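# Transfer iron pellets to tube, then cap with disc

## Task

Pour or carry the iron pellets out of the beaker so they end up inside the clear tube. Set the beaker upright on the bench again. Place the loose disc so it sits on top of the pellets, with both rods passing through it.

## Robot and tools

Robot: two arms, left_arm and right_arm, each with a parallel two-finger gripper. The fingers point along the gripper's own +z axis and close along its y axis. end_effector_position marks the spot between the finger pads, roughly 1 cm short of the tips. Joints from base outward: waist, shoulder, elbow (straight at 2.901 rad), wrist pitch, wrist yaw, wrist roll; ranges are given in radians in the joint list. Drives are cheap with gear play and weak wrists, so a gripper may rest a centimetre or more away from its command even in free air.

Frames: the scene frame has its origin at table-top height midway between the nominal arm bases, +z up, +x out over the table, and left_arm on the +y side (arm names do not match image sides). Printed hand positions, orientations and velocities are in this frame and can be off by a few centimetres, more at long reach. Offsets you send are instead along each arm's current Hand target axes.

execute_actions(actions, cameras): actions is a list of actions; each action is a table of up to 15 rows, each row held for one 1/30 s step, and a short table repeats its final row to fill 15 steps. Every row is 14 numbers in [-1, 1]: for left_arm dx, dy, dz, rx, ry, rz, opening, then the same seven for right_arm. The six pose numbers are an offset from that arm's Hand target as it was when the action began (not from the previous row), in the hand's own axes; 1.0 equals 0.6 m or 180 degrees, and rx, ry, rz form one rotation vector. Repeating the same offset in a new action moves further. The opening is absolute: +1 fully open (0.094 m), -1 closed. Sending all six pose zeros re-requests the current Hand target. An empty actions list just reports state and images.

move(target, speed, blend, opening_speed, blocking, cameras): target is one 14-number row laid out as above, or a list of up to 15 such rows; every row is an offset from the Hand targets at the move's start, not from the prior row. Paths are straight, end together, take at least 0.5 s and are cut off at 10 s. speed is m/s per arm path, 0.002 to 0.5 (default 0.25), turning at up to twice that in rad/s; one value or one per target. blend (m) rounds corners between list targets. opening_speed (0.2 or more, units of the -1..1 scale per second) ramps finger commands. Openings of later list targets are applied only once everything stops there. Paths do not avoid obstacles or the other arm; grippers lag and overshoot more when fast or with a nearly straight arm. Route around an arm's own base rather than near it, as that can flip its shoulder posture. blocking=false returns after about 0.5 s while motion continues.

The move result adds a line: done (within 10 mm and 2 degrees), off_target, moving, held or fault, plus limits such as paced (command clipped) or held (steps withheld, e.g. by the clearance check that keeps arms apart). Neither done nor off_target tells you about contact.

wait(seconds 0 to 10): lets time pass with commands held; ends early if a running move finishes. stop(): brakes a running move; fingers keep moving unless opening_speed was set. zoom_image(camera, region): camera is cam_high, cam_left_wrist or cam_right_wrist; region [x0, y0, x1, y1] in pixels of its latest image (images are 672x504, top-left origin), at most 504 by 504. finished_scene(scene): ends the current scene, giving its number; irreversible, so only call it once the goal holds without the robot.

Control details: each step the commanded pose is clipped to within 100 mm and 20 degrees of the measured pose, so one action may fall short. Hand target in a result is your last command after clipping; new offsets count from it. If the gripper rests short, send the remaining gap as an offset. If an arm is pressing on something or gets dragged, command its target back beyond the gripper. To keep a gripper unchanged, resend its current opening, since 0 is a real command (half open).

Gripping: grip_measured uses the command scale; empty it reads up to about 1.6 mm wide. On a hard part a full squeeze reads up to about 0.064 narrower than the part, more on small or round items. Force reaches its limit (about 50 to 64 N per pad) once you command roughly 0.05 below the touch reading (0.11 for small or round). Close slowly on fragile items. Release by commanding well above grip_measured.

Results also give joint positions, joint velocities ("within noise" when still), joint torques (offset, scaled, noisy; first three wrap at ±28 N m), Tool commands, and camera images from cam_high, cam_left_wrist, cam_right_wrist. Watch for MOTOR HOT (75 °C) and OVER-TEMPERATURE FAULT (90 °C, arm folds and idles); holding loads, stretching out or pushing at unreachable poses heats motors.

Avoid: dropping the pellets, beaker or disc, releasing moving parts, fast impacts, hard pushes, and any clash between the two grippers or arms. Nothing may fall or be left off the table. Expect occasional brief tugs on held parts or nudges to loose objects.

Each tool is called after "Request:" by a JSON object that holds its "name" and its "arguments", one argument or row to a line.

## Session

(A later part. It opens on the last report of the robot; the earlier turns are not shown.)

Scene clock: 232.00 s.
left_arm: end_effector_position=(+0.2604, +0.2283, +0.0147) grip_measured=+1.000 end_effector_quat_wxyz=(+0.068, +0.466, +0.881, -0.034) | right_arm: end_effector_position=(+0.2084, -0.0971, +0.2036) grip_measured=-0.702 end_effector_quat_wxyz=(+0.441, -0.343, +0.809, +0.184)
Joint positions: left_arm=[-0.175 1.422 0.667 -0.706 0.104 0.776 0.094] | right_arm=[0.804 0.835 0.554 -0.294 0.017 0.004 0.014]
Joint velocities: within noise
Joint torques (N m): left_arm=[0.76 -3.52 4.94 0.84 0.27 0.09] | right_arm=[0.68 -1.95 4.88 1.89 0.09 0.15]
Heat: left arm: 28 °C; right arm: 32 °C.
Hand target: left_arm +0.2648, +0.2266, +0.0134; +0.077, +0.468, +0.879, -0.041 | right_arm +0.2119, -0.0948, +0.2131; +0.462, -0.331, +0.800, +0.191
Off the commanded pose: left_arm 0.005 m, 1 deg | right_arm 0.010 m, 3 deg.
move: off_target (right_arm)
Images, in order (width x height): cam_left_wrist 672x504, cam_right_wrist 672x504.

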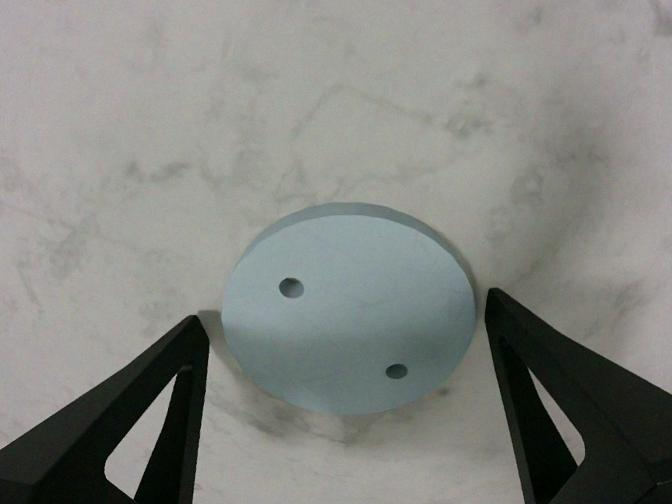

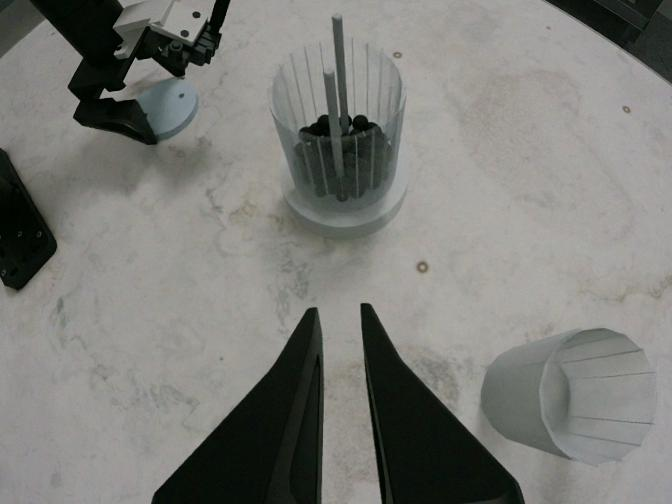

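Request:
{"name": "move", "arguments": {
  "target": [0,0,0,0,0,0,0.45, 0,0,0,0,0,0,-0.7],
  "speed": 0.05,
  "opening_speed": 0.25,
  "cameras": ["cam_left_wrist","cam_right_wrist"]
}}

Request:
{"name": "zoom_image", "arguments": {
  "camera": "cam_left_wrist",
  "region": [170, 180, 530, 430]
}}

Scene clock: 235.90 s.
left_arm: end_effector_position=(+0.2608, +0.2279, +0.0148) grip_measured=+0.645 end_effector_quat_wxyz=(+0.069, +0.467, +0.881, -0.035) | right_arm: end_effector_position=(+0.2084, -0.0971, +0.2036) grip_measured=-0.702 end_effector_quat_wxyz=(+0.441, -0.343, +0.809, +0.184)
Joint positions: left_arm=[-0.175 1.422 0.667 -0.705 0.106 0.777 0.077] | right_arm=[0.804 0.835 0.554 -0.294 0.017 0.004 0.014]
Joint velocities: within noise
Joint torques (N m): left_arm=[0.54 -3.37 5.01 0.8 0.27 0.11] | right_arm=[0.72 -2.06 4.96 1.92 0.07 0.14]
Heat: left arm: 27 °C; right arm: 32 °C.
Hand target: left_arm +0.2648, +0.2266, +0.0134; +0.077, +0.468, +0.879, -0.041 | right_arm +0.2119, -0.0948, +0.2131; +0.462, -0.331, +0.800, +0.191
Off the commanded pose: left_arm 0.004 m, 1 deg | right_arm 0.010 m, 3 deg.
move: off_target (right_arm)
Images, in order (width x height): cam_left_wrist 672x504, cam_right_wrist 672x504.

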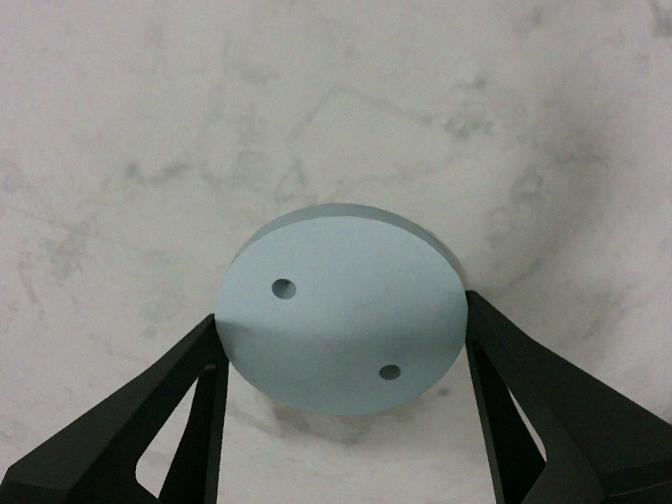

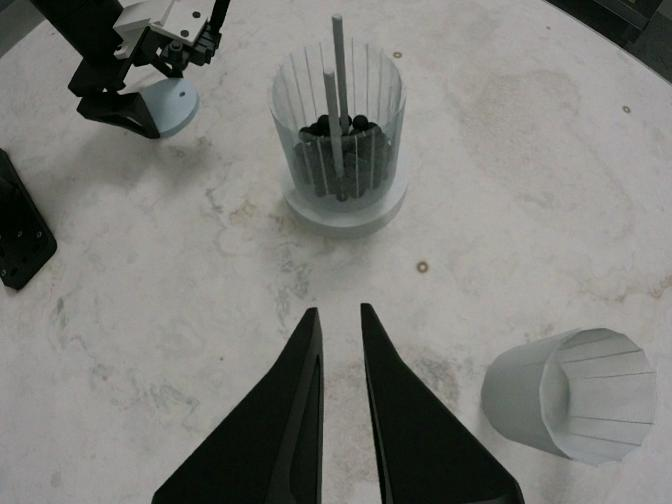

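Scaled by 1.400 from the camera's 672x504 image, which has a finer 960x720 frame.

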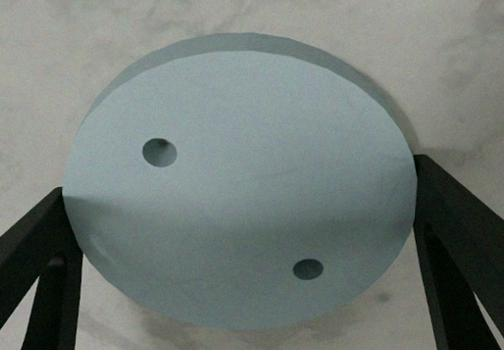

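Request:
{"name": "move", "arguments": {
  "target": [-0.0280,0,-0.1583,0,0,0,0.45, 0.0167,-0.1214,-0.0189,-0.1107,0,-0.0639,-0.7],
  "speed": 0.12
}}

Scene clock: 247.37 s.
left_arm: end_effector_position=(+0.2600, +0.2281, +0.0957) grip_measured=+0.645 end_effector_quat_wxyz=(+0.054, +0.467, +0.882, -0.039) | right_arm: end_effector_position=(+0.2516, -0.1596, +0.1962) grip_measured=-0.702 end_effector_quat_wxyz=(+0.405, -0.476, +0.732, +0.273)
Joint positions: left_arm=[-0.175 1.333 0.942 -1.099 0.106 0.777 0.077] | right_arm=[0.072 1.112 0.695 -0.504 -0.852 -0.764 0.014]
Joint velocities: within noise
Joint torques (N m): left_arm=[0.72 -6.8 7.94 0.39 0.26 0.11] | right_arm=[-0.51 -2.29 7.9 0.88 -0.61 -0.14]
Heat: left arm: 27 °C; right arm: 32 °C.
Hand target: left_arm +0.2647, +0.2266, +0.1099; +0.077, +0.468, +0.879, -0.041 | right_arm +0.2529, -0.1568, +0.2101; +0.414, -0.484, +0.718, +0.280
Off the commanded pose: left_arm 0.015 m, 3 deg | right_arm 0.014 m, 2 deg.
move: off_target (left_arm, right_arm)

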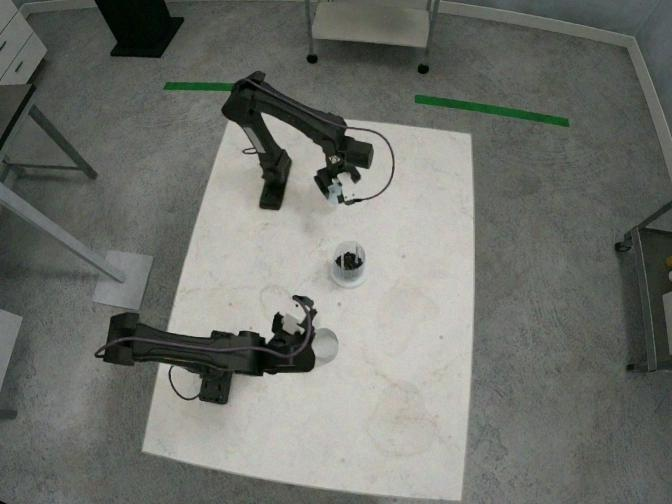

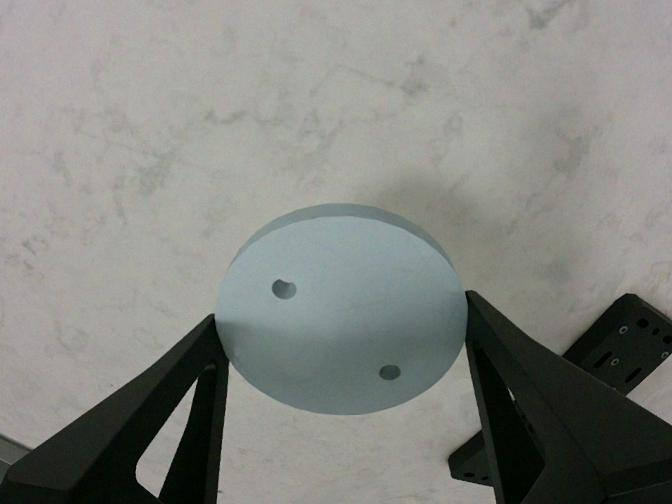

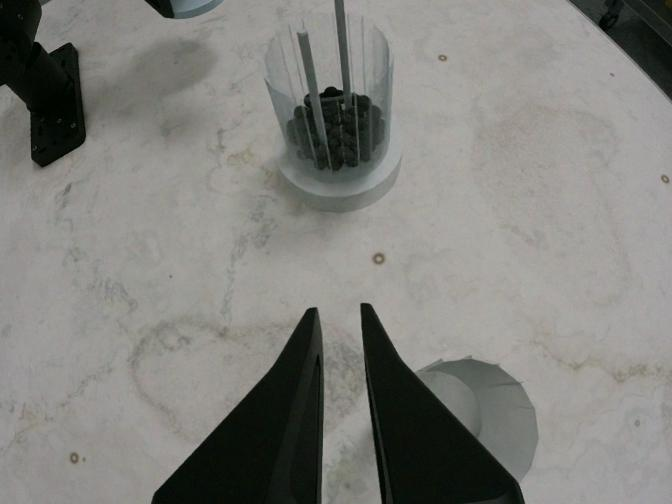

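Request:
{"name": "move", "arguments": {
  "target": [-0.2792,-0.2570,-0.1199,-0.0483,0,-0.2731,0.45, 0,0,0,0,-0.0667,0,-0.7],
  "speed": 0.15
}}

Scene clock: 252.73 s.
left_arm: end_effector_position=(+0.2174, +0.0147, +0.2059) grip_measured=+0.645 end_effector_quat_wxyz=(+0.079, +0.062, +0.995, -0.009) | right_arm: end_effector_position=(+0.2538, -0.1562, +0.1989) grip_measured=-0.702 end_effector_quat_wxyz=(+0.468, -0.451, +0.686, +0.328)
Joint positions: left_arm=[-1.051 1.714 1.741 -1.498 -0.123 -0.938 0.077] | right_arm=[0.009 1.112 0.547 -0.195 -1.043 -0.658 0.014]
Joint velocities: within noise
Joint torques (N m): left_arm=[-0.34 -6.28 7.87 0.38 -0.24 -0.13] | right_arm=[-0.68 -4.77 4.4 1.44 -0.59 0.18]
Heat: left arm: 28 °C; right arm: 32 °C.
Hand target: left_arm +0.2218, +0.0140, +0.2097; +0.088, +0.053, +0.995, -0.004 | right_arm +0.2529, -0.1568, +0.2101; +0.487, -0.452, +0.671, +0.329
Off the commanded pose: left_arm 0.006 m, 2 deg | right_arm 0.011 m, 3 deg.
move: off_target (right_arm)

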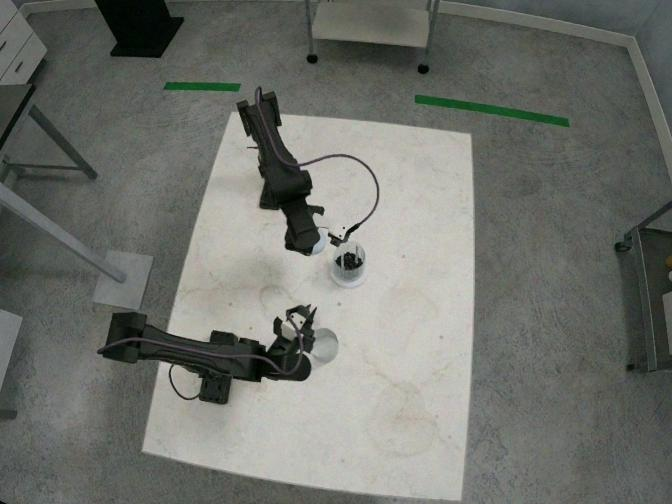

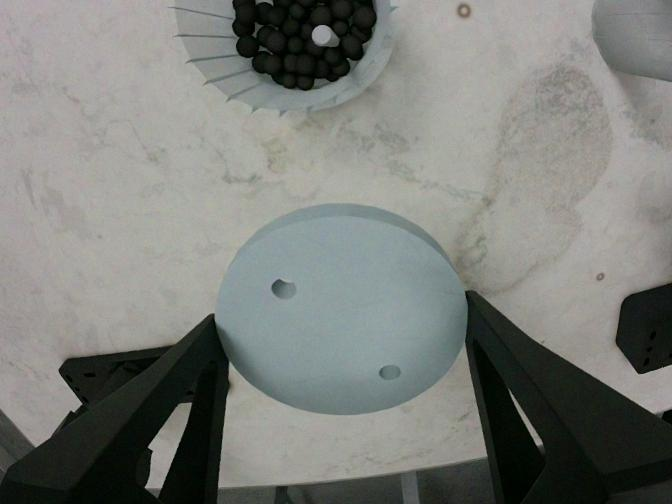

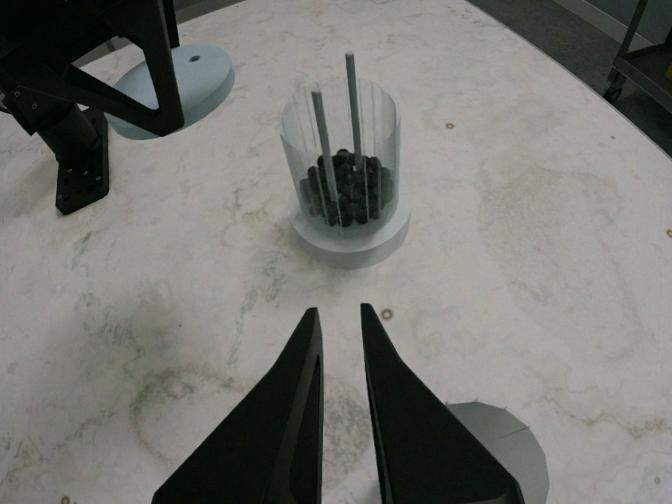

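Request:
{"name": "zoom_image", "arguments": {
  "camera": "cam_left_wrist",
  "region": [170, 0, 420, 140]
}}

Request:
{"name": "zoom_image", "arguments": {
  "camera": "cam_right_wrist",
  "region": [90, 10, 420, 280]
}}

Scaled by 2.016 from the camera's 672x504 image, which has a finer 960x720 frame.

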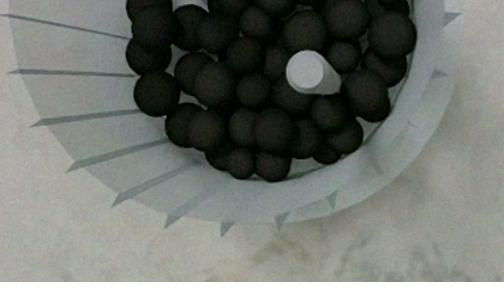

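Scaled by 1.527 from the camera's 672x504 image, which has a finer 960x720 frame.

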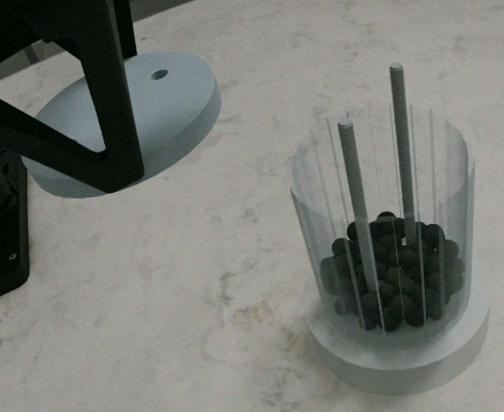

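Request:
{"name": "move", "arguments": {
  "target": [-0.0625,0,-0.0110,0,0,0,0.45, 0,0,0,0,0,0,-0.7],
  "speed": 0.08
}}

Scene clock: 257.87 s.
left_arm: end_effector_position=(+0.2537, +0.0108, +0.2206) grip_measured=+0.645 end_effector_quat_wxyz=(+0.084, +0.047, +0.995, -0.010) | right_arm: end_effector_position=(+0.2540, -0.1562, +0.1991) grip_measured=-0.702 end_effector_quat_wxyz=(+0.469, -0.451, +0.685, +0.327)
Joint positions: left_arm=[-0.965 1.816 1.925 -1.564 -0.123 -0.881 0.077] | right_arm=[0.009 1.112 0.547 -0.193 -1.043 -0.658 0.014]
Joint velocities: within noise
Joint torques (N m): left_arm=[0.27 -6.98 7.76 0.48 -0.06 0.11] | right_arm=[-0.61 -4.74 4.21 1.4 -0.62 0.17]
Heat: left arm: 28 °C; right arm: 32 °C.
Hand target: left_arm +0.2574, +0.0101, +0.2228; +0.088, +0.053, +0.995, -0.004 | right_arm +0.2529, -0.1568, +0.2101; +0.487, -0.452, +0.671, +0.329
Off the commanded pose: left_arm 0.004 m, 1 deg | right_arm 0.011 m, 3 deg.
move: off_target (right_arm)

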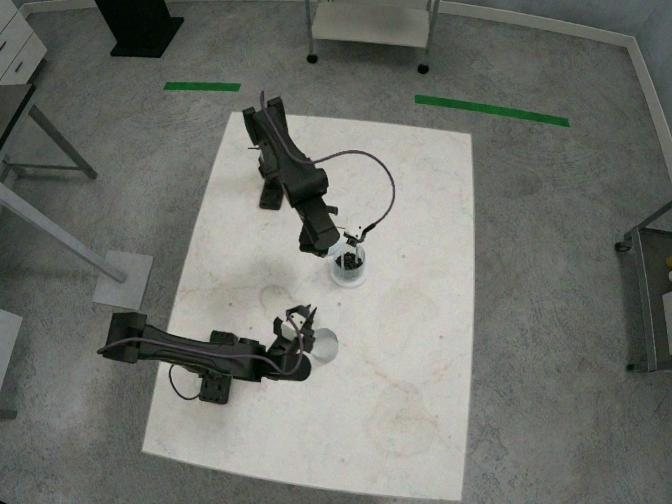

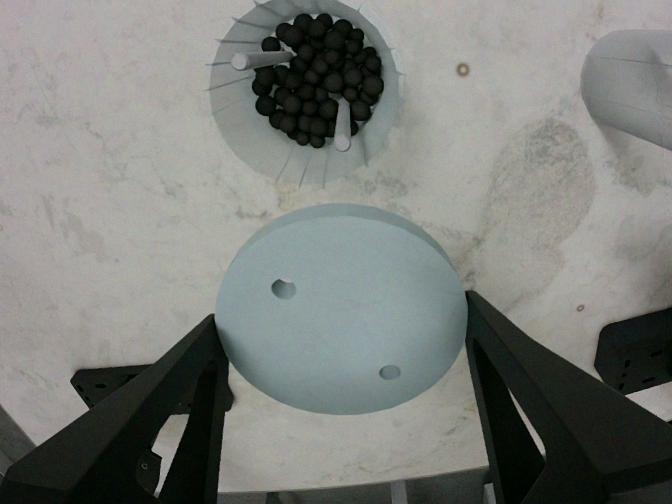

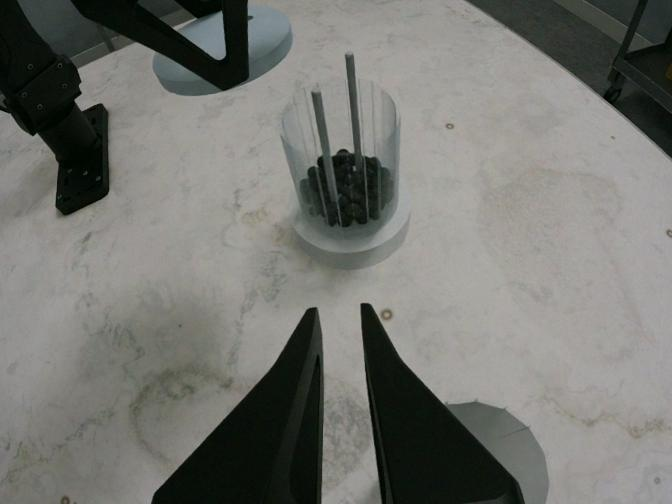

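Request:
{"name": "zoom_image", "arguments": {
  "camera": "cam_left_wrist",
  "region": [200, 20, 420, 210]
}}

Scaled by 2.291 from the camera's 672x504 image, which has a finer 960x720 frame.

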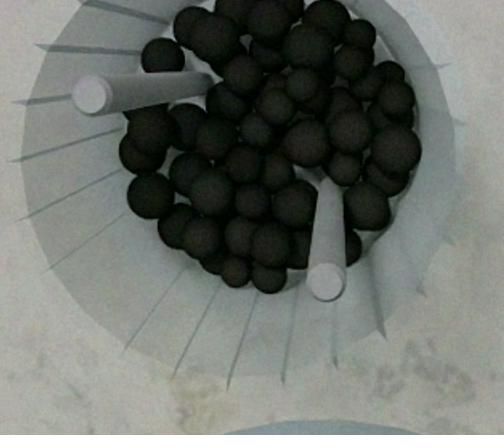

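Request:
{"name": "move", "arguments": {
  "target": [0.0247,0,0.0531,0,0,0,0.45, 0,0,0,0,0,0,-0.7],
  "speed": 0.08,
  "cameras": ["cam_left_wrist","cam_right_wrist"]
}}

Request:
{"name": "zoom_image", "arguments": {
  "camera": "cam_left_wrist",
  "region": [180, 20, 420, 240]
}}

Request:
{"name": "zoom_image", "arguments": {
  "camera": "cam_right_wrist",
  "region": [130, 0, 420, 240]
}}

Scene clock: 265.33 s.
left_arm: end_effector_position=(+0.2455, +0.0128, +0.1732) grip_measured=+0.645 end_effector_quat_wxyz=(+0.061, +0.058, +0.996, +0.020) | right_arm: end_effector_position=(+0.2540, -0.1562, +0.1991) grip_measured=-0.702 end_effector_quat_wxyz=(+0.468, -0.451, +0.686, +0.328)
Joint positions: left_arm=[-0.982 1.816 1.737 -1.45 -0.123 -0.879 0.077] | right_arm=[0.009 1.112 0.547 -0.193 -1.043 -0.657 0.014]
Joint velocities: within noise
Joint torques (N m): left_arm=[-0.88 -13.14 5.38 0.68 -0.14 -0.09] | right_arm=[-0.64 -4.94 4.33 1.43 -0.6 0.17]
Heat: left arm: 28 °C; right arm: 32 °C.
Hand target: left_arm +0.2484, +0.0111, +0.1888; +0.088, +0.053, +0.995, -0.004 | right_arm +0.2529, -0.1568, +0.2101; +0.487, -0.452, +0.671, +0.329
Off the commanded pose: left_arm 0.016 m, 4 deg | right_arm 0.011 m, 3 deg.
move: off_target (left_arm, right_arm)
Images, in order (width x height): cam_left_wrist 672x504, cam_right_wrist 672x504.

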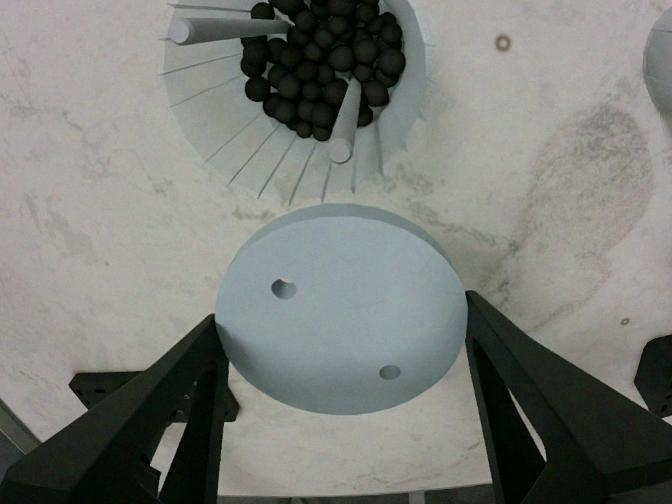

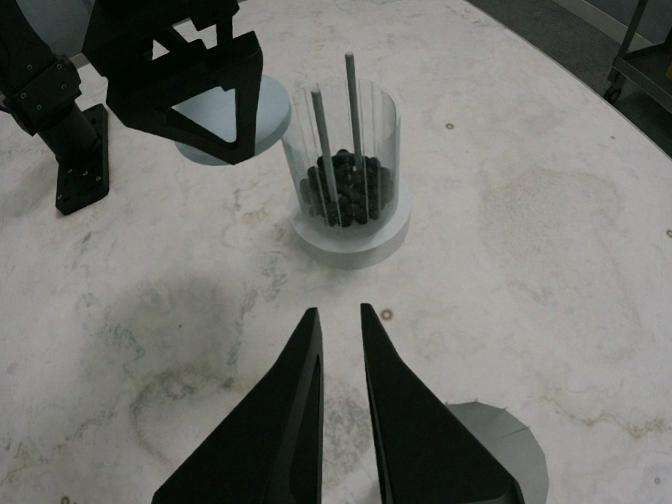

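Scaled by 2.100 from the camera's 672x504 image, which has a finer 960x720 frame.

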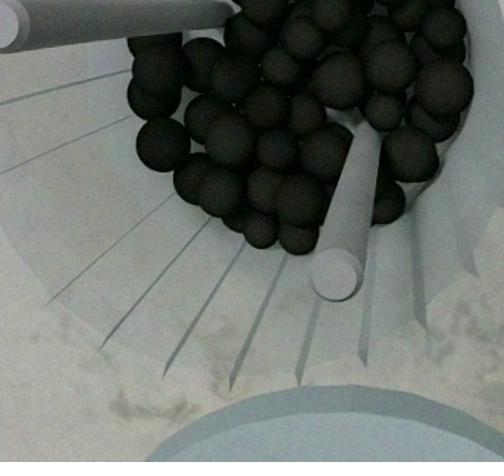

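Scaled by 1.738 from the camera's 672x504 image, which has a finer 960x720 frame.

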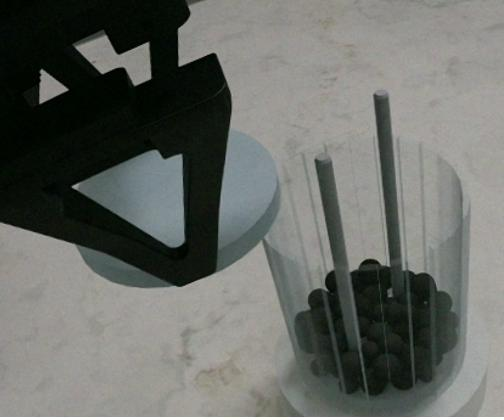

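Request:
{"name": "move", "arguments": {
  "target": [-0.0082,0,-0.0459,0,0,0,0.45, 0,0,0,0,0,0,-0.7],
  "speed": 0.1,
  "cameras": ["cam_left_wrist","cam_right_wrist"]
}}

Scene clock: 270.13 s.
left_arm: end_effector_position=(+0.2473, +0.0100, +0.2044) grip_measured=+0.645 end_effector_quat_wxyz=(+0.074, +0.057, +0.996, +0.003) | right_arm: end_effector_position=(+0.2540, -0.1562, +0.1991) grip_measured=-0.702 end_effector_quat_wxyz=(+0.468, -0.451, +0.686, +0.328)
Joint positions: left_arm=[-0.982 1.816 1.861 -1.533 -0.123 -0.879 0.077] | right_arm=[0.009 1.112 0.547 -0.193 -1.043 -0.657 0.014]
Joint velocities: within noise
Joint torques (N m): left_arm=[-1.01 -9.96 7.58 0.44 -0.12 -0.13] | right_arm=[-0.65 -4.89 4.42 1.43 -0.59 0.16]
Heat: left arm: 28 °C; right arm: 32 °C.
Hand target: left_arm +0.2484, +0.0111, +0.2168; +0.088, +0.053, +0.995, -0.004 | right_arm +0.2529, -0.1568, +0.2101; +0.487, -0.452, +0.671, +0.329
Off the commanded pose: left_arm 0.013 m, 2 deg | right_arm 0.011 m, 3 deg.
move: off_target (left_arm, right_arm)
Images, in order (width x height): cam_left_wrist 672x504, cam_right_wrist 672x504.

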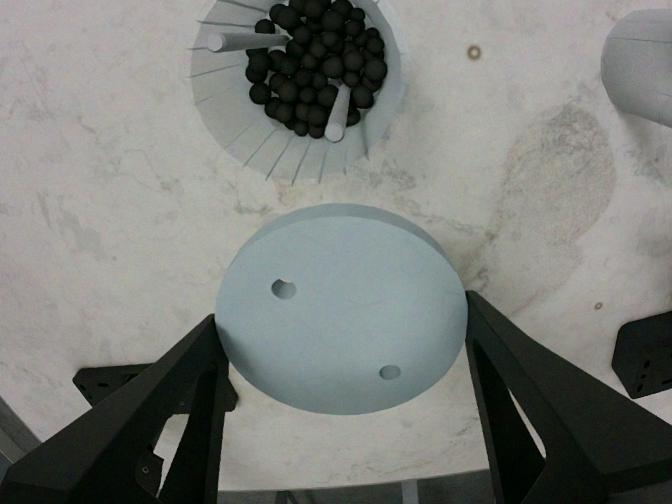

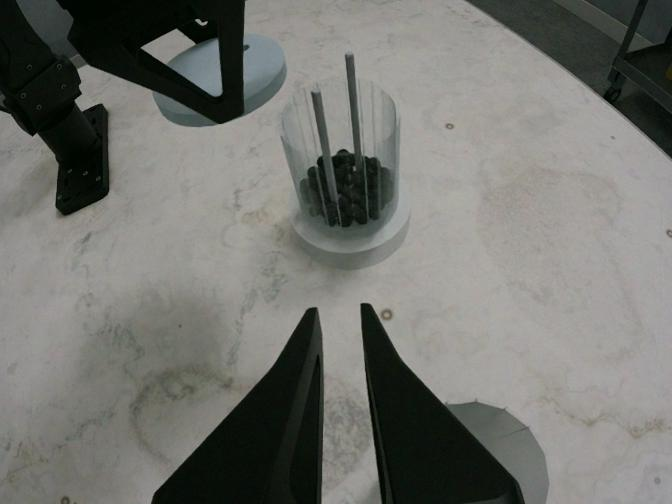

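Request:
{"name": "zoom_image", "arguments": {
  "camera": "cam_left_wrist",
  "region": [180, 10, 420, 210]
}}

Scaled by 2.100 from the camera's 672x504 image, which has a finer 960x720 frame.

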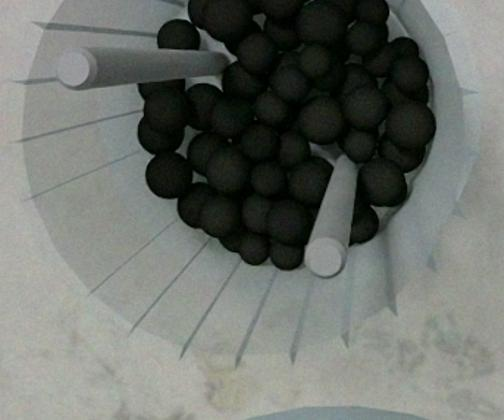

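Request:
{"name": "move", "arguments": {
  "target": [-0.1173,0.0243,0.0288,-0.0059,0,-0.0333,0.45, 0,0,0,0,0,0,-0.7],
  "speed": 0.08
}}

Request:
{"name": "zoom_image", "arguments": {
  "camera": "cam_right_wrist",
  "region": [200, 0, 500, 250]
}}

Scene clock: 274.07 s.
left_arm: end_effector_position=(+0.3187, +0.0186, +0.2108) grip_measured=+0.645 end_effector_quat_wxyz=(+0.086, -0.006, +0.996, -0.004) | right_arm: end_effector_position=(+0.2540, -0.1562, +0.1991) grip_measured=-0.702 end_effector_quat_wxyz=(+0.468, -0.451, +0.686, +0.328)
Joint positions: left_arm=[-0.813 1.964 2.082 -1.567 -0.123 -0.835 0.077] | right_arm=[0.009 1.112 0.547 -0.193 -1.043 -0.657 0.014]
Joint velocities: within noise
Joint torques (N m): left_arm=[0.21 -8.25 7.64 0.43 -0.1 0.06] | right_arm=[-0.72 -4.68 4.31 1.41 -0.61 0.16]
Heat: left arm: 28 °C; right arm: 32 °C.
Hand target: left_arm +0.3219, +0.0179, +0.2121; +0.088, +0.000, +0.996, +0.000 | right_arm +0.2529, -0.1568, +0.2101; +0.487, -0.452, +0.671, +0.329
Off the commanded pose: left_arm 0.004 m, 1 deg | right_arm 0.011 m, 3 deg.
move: off_target (right_arm)

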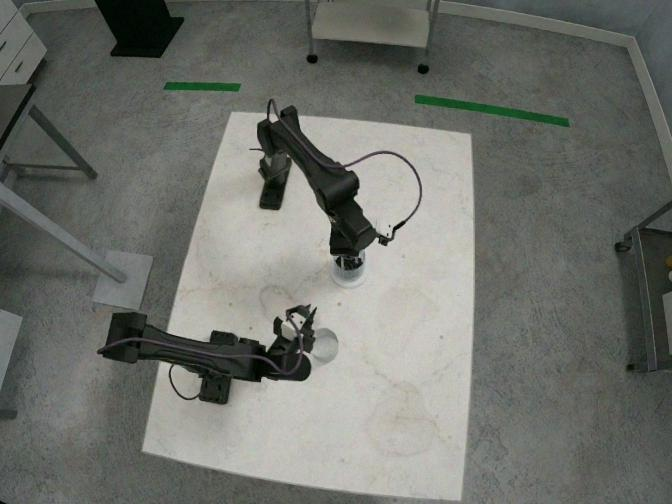

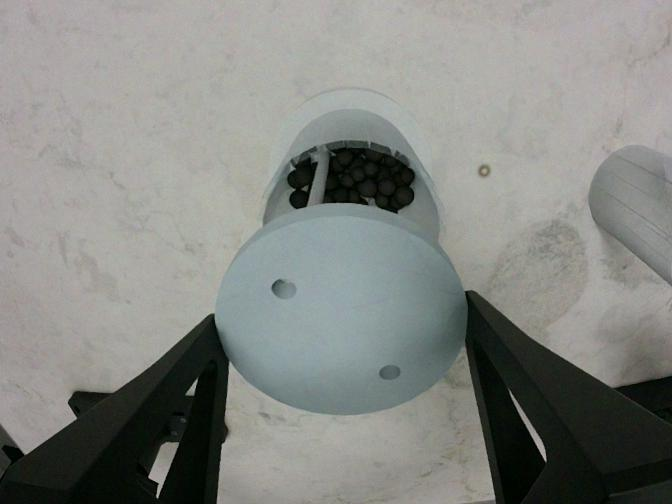

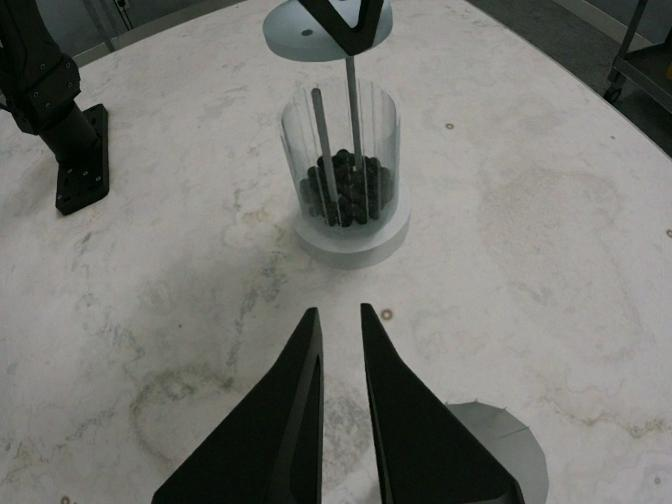

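Scaled by 1.680 from the camera's 672x504 image, which has a finer 960x720 frame.

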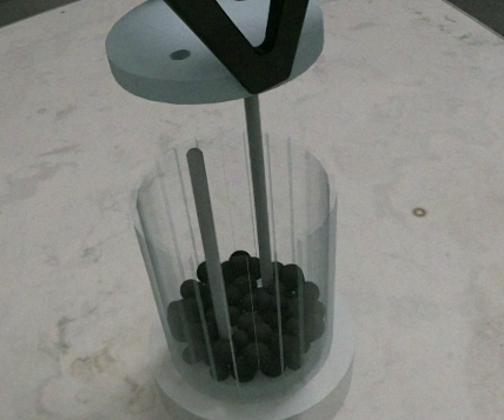

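Request:
{"name": "zoom_image", "arguments": {
  "camera": "cam_right_wrist",
  "region": [250, 0, 400, 120]
}}

Scaled by 3.360 from the camera's 672x504 image, which has a finer 960x720 frame.

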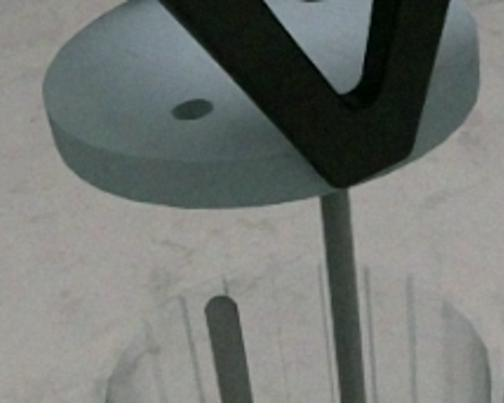

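Request:
{"name": "move", "arguments": {
  "target": [0.0044,0,0.0297,0,0,0,0.45, 0,0,0,0,0,0,-0.7],
  "speed": 0.05,
  "cameras": ["cam_left_wrist","cam_right_wrist"]
}}

Request:
{"name": "zoom_image", "arguments": {
  "camera": "cam_right_wrist",
  "region": [250, 0, 400, 120]
}}

Scene clock: 279.10 s.
left_arm: end_effector_position=(+0.3169, +0.0205, +0.1904) grip_measured=+0.645 end_effector_quat_wxyz=(+0.074, -0.004, +0.997, +0.010) | right_arm: end_effector_position=(+0.2540, -0.1562, +0.1991) grip_measured=-0.702 end_effector_quat_wxyz=(+0.468, -0.451, +0.686, +0.328)
Joint positions: left_arm=[-0.813 1.964 2 -1.522 -0.123 -0.833 0.077] | right_arm=[0.009 1.112 0.547 -0.193 -1.043 -0.657 0.014]
Joint velocities: within noise
Joint torques (N m): left_arm=[0.39 -10.44 5.41 0.78 -0.11 0.09] | right_arm=[-0.57 -4.82 4.46 1.42 -0.62 0.13]
Heat: left arm: 28 °C; right arm: 32 °C.
Hand target: left_arm +0.3224, +0.0179, +0.1941; +0.088, +0.000, +0.996, +0.000 | right_arm +0.2529, -0.1568, +0.2101; +0.487, -0.452, +0.671, +0.329
Off the commanded pose: left_arm 0.007 m, 2 deg | right_arm 0.011 m, 3 deg.
move: off_target (right_arm)
Images, in order (width x height): cam_left_wrist 672x504, cam_right_wrist 672x504.

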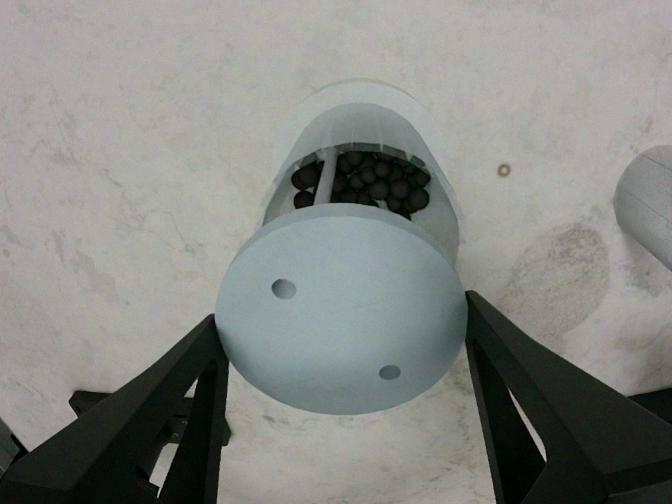

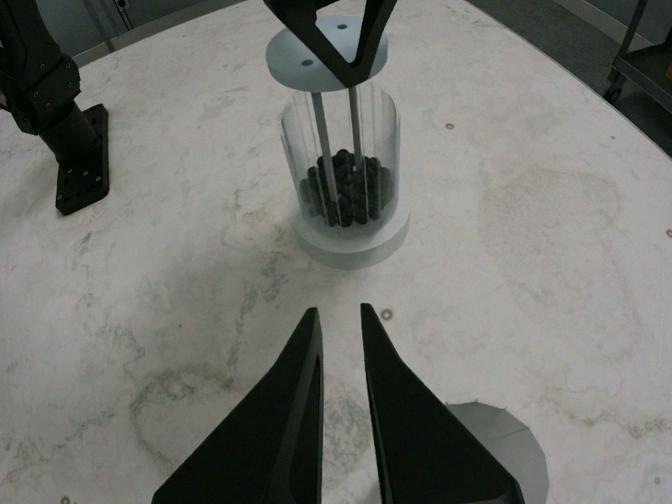

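Scaled by 3.360 from the camera's 672x504 image, which has a finer 960x720 frame.

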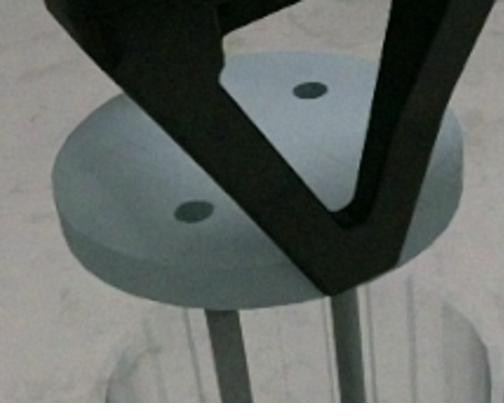

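Request:
{"name": "move", "arguments": {
  "target": [-0.0031,-0.0052,0.0141,0,0,0,0.45, 0,0,0,0,0,0,-0.7],
  "speed": 0.04,
  "cameras": ["cam_left_wrist","cam_right_wrist"]
}}

Request:
{"name": "zoom_image", "arguments": {
  "camera": "cam_right_wrist",
  "region": [250, 0, 400, 120]
}}

Scene clock: 285.87 s.
left_arm: end_effector_position=(+0.3197, +0.0174, +0.1866) grip_measured=+0.645 end_effector_quat_wxyz=(+0.078, -0.004, +0.997, +0.005) | right_arm: end_effector_position=(+0.2540, -0.1562, +0.1991) grip_measured=-0.702 end_effector_quat_wxyz=(+0.468, -0.451, +0.686, +0.328)
Joint positions: left_arm=[-0.813 1.964 1.984 -1.493 -0.123 -0.832 0.077] | right_arm=[0.009 1.112 0.547 -0.193 -1.043 -0.657 0.014]
Joint velocities: within noise
Joint torques (N m): left_arm=[0.35 -9.7 5.52 0.83 -0.09 0.1] | right_arm=[-0.58 -4.77 4.44 1.4 -0.61 0.13]
Heat: left arm: 28 °C; right arm: 32 °C.
Hand target: left_arm +0.3257, +0.0148, +0.1861; +0.088, +0.000, +0.996, +0.000 | right_arm +0.2529, -0.1568, +0.2101; +0.487, -0.452, +0.671, +0.329
Off the commanded pose: left_arm 0.007 m, 1 deg | right_arm 0.011 m, 3 deg.
move: off_target (right_arm)
Images, in order (width x height): cam_left_wrist 672x504, cam_right_wrist 672x504.

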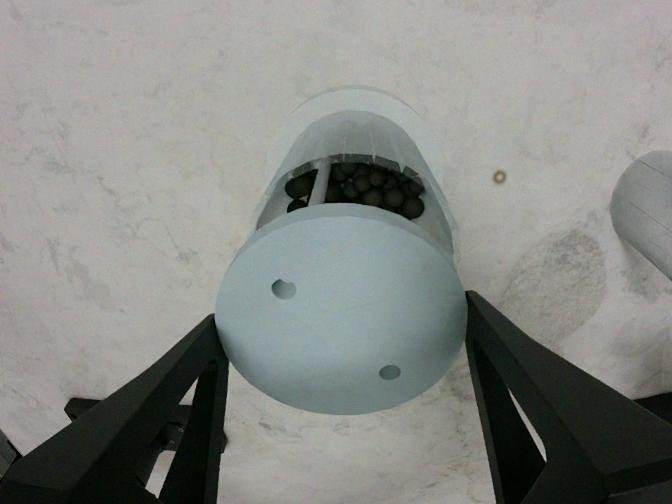

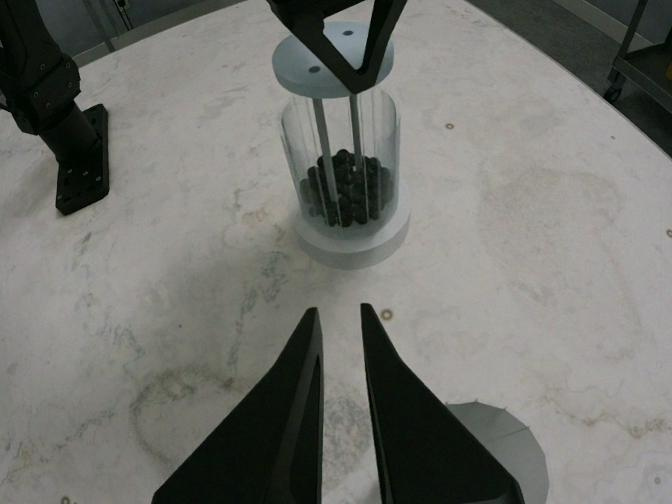

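Scaled by 3.360 from the camera's 672x504 image, which has a finer 960x720 frame.

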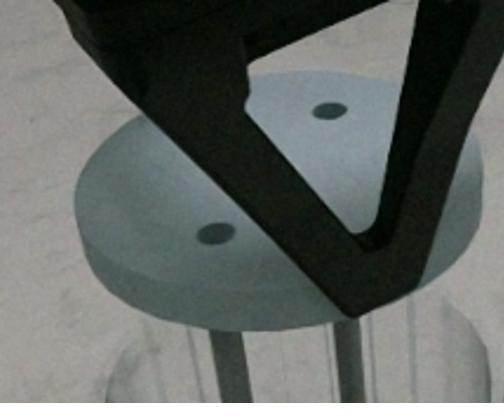

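Request:
{"name": "execute_actions", "arguments": {
  "actions": [],
  "cameras": ["cam_left_wrist", "cam_right_wrist"]
}}

Request:
{"name": "zoom_image", "arguments": {
  "camera": "cam_right_wrist",
  "region": [250, 0, 400, 120]
}}

Scene clock: 287.67 s.
left_arm: end_effector_position=(+0.3197, +0.0174, +0.1866) grip_measured=+0.645 end_effector_quat_wxyz=(+0.078, -0.004, +0.997, +0.005) | right_arm: end_effector_position=(+0.2540, -0.1562, +0.1991) grip_measured=-0.702 end_effector_quat_wxyz=(+0.468, -0.451, +0.686, +0.328)
Joint positions: left_arm=[-0.813 1.964 1.984 -1.493 -0.123 -0.832 0.077] | right_arm=[0.009 1.112 0.547 -0.193 -1.043 -0.657 0.014]
Joint velocities: within noise
Joint torques (N m): left_arm=[0.51 -9.57 5.52 0.82 -0.04 0.08] | right_arm=[-0.69 -4.96 4.4 1.41 -0.6 0.12]
Heat: left arm: 28 °C; right arm: 32 °C.
Hand target: left_arm +0.3257, +0.0148, +0.1861; +0.088, +0.000, +0.996, +0.000 | right_arm +0.2529, -0.1568, +0.2101; +0.487, -0.452, +0.671, +0.329
Tool commands: left_gripper/opening=+0.45 right_gripper/opening=-0.7
Off the commanded pose: left_arm 0.007 m, 1 deg | right_arm 0.011 m, 3 deg.
Images, in order (width x height): cam_left_wrist 672x504, cam_right_wrist 672x504.

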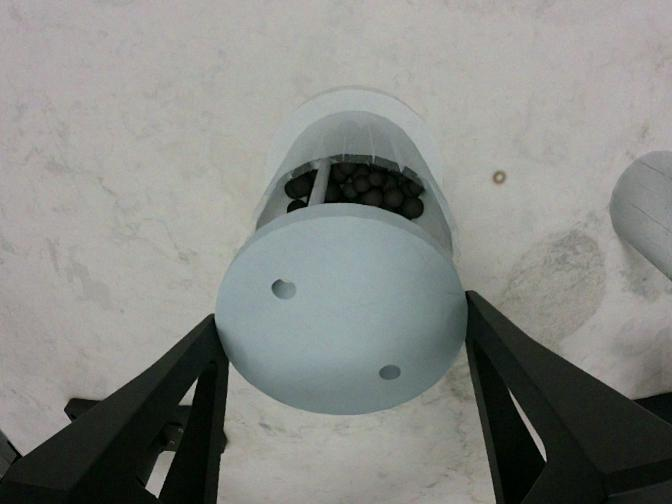

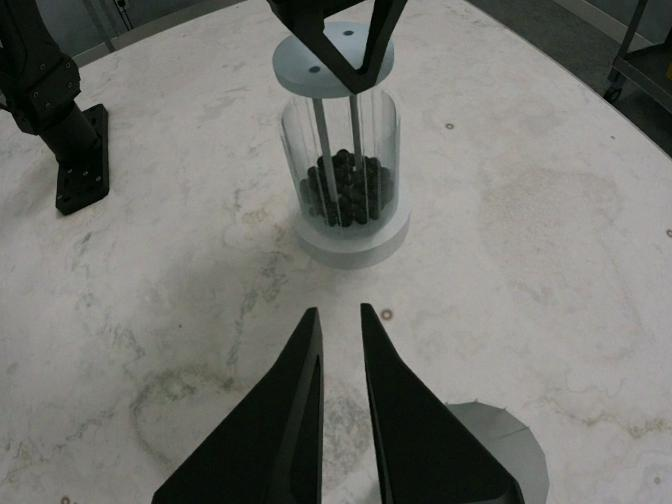

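Scaled by 3.360 from the camera's 672x504 image, which has a finer 960x720 frame.

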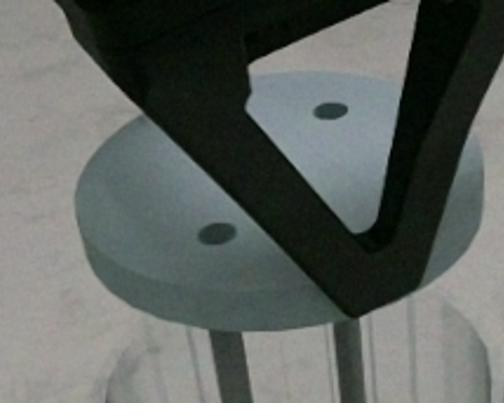

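Request:
{"name": "zoom_image", "arguments": {
  "camera": "cam_left_wrist",
  "region": [250, 250, 430, 400]
}}

Scaled by 2.800 from the camera's 672x504 image, which has a finer 960x720 frame.

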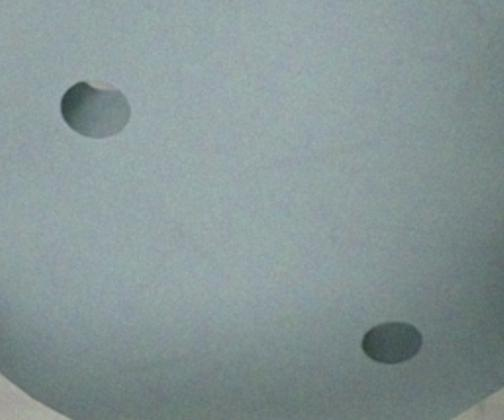

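Request:
{"name": "move", "arguments": {
  "target": [0.0018, 0, 0.0099, 0, 0, 0, 0.45, 0, 0, 0, 0, 0, 0, -0.7],
  "speed": 0.02,
  "cameras": ["cam_left_wrist", "cam_right_wrist"]
}}

Request:
{"name": "zoom_image", "arguments": {
  "camera": "cam_right_wrist",
  "region": [250, 0, 400, 120]
}}

Request:
{"name": "zoom_image", "arguments": {
  "camera": "cam_left_wrist",
  "region": [250, 250, 430, 400]
}}

Scene clock: 290.40 s.
left_arm: end_effector_position=(+0.3193, +0.0179, +0.1815) grip_measured=+0.645 end_effector_quat_wxyz=(+0.075, -0.004, +0.997, +0.008) | right_arm: end_effector_position=(+0.2540, -0.1562, +0.1991) grip_measured=-0.702 end_effector_quat_wxyz=(+0.468, -0.451, +0.686, +0.328)
Joint positions: left_arm=[-0.813 1.964 1.964 -1.481 -0.123 -0.832 0.077] | right_arm=[0.009 1.112 0.547 -0.193 -1.043 -0.657 0.014]
Joint velocities: within noise
Joint torques (N m): left_arm=[0.35 -10.19 4.22 0.93 -0.07 0.04] | right_arm=[-0.55 -4.97 4.44 1.43 -0.6 0.17]
Heat: left arm: 28 °C; right arm: 32 °C.
Hand target: left_arm +0.3257, +0.0148, +0.1801; +0.088, +0.000, +0.996, +0.000 | right_arm +0.2529, -0.1568, +0.2101; +0.487, -0.452, +0.671, +0.329
Off the commanded pose: left_arm 0.007 m, 2 deg | right_arm 0.011 m, 3 deg.
move: off_target (right_arm)
Images, in order (width x height): cam_left_wrist 672x504, cam_right_wrist 672x504.

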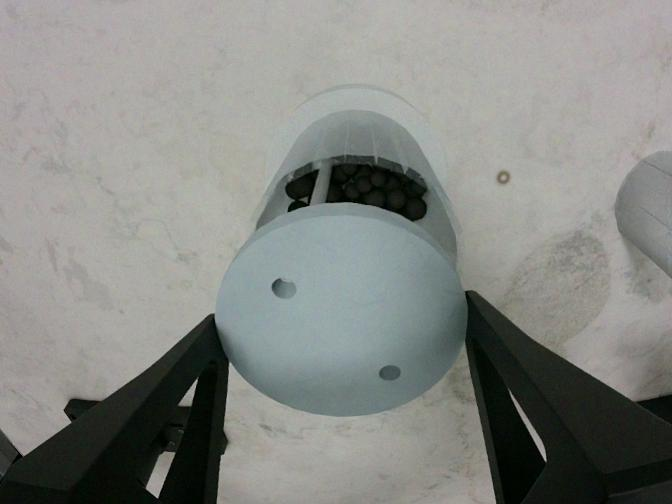

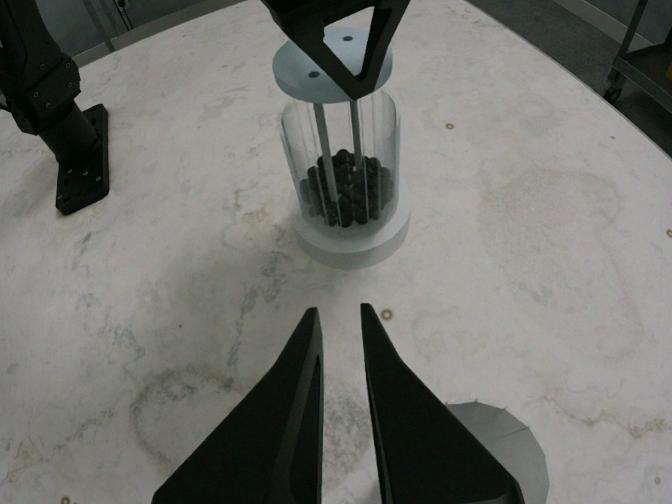

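Scaled by 3.360 from the camera's 672x504 image, which has a finer 960x720 frame.

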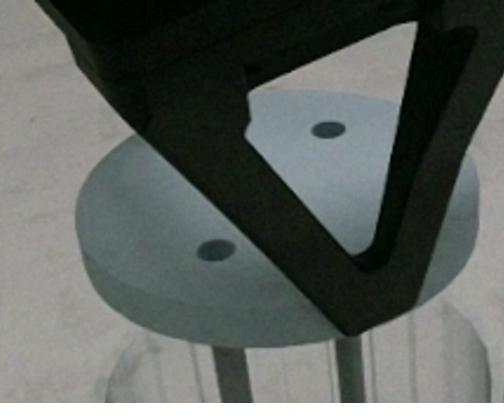

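Scaled by 2.800 from the camera's 672x504 image, which has a finer 960x720 frame.

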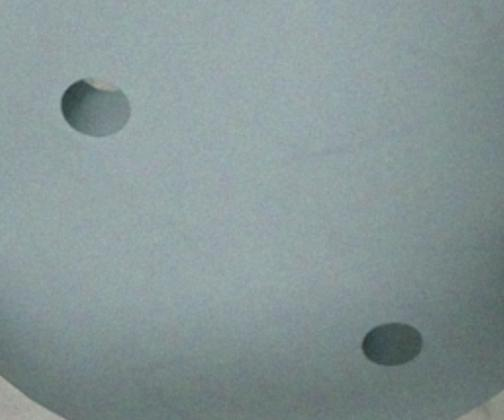

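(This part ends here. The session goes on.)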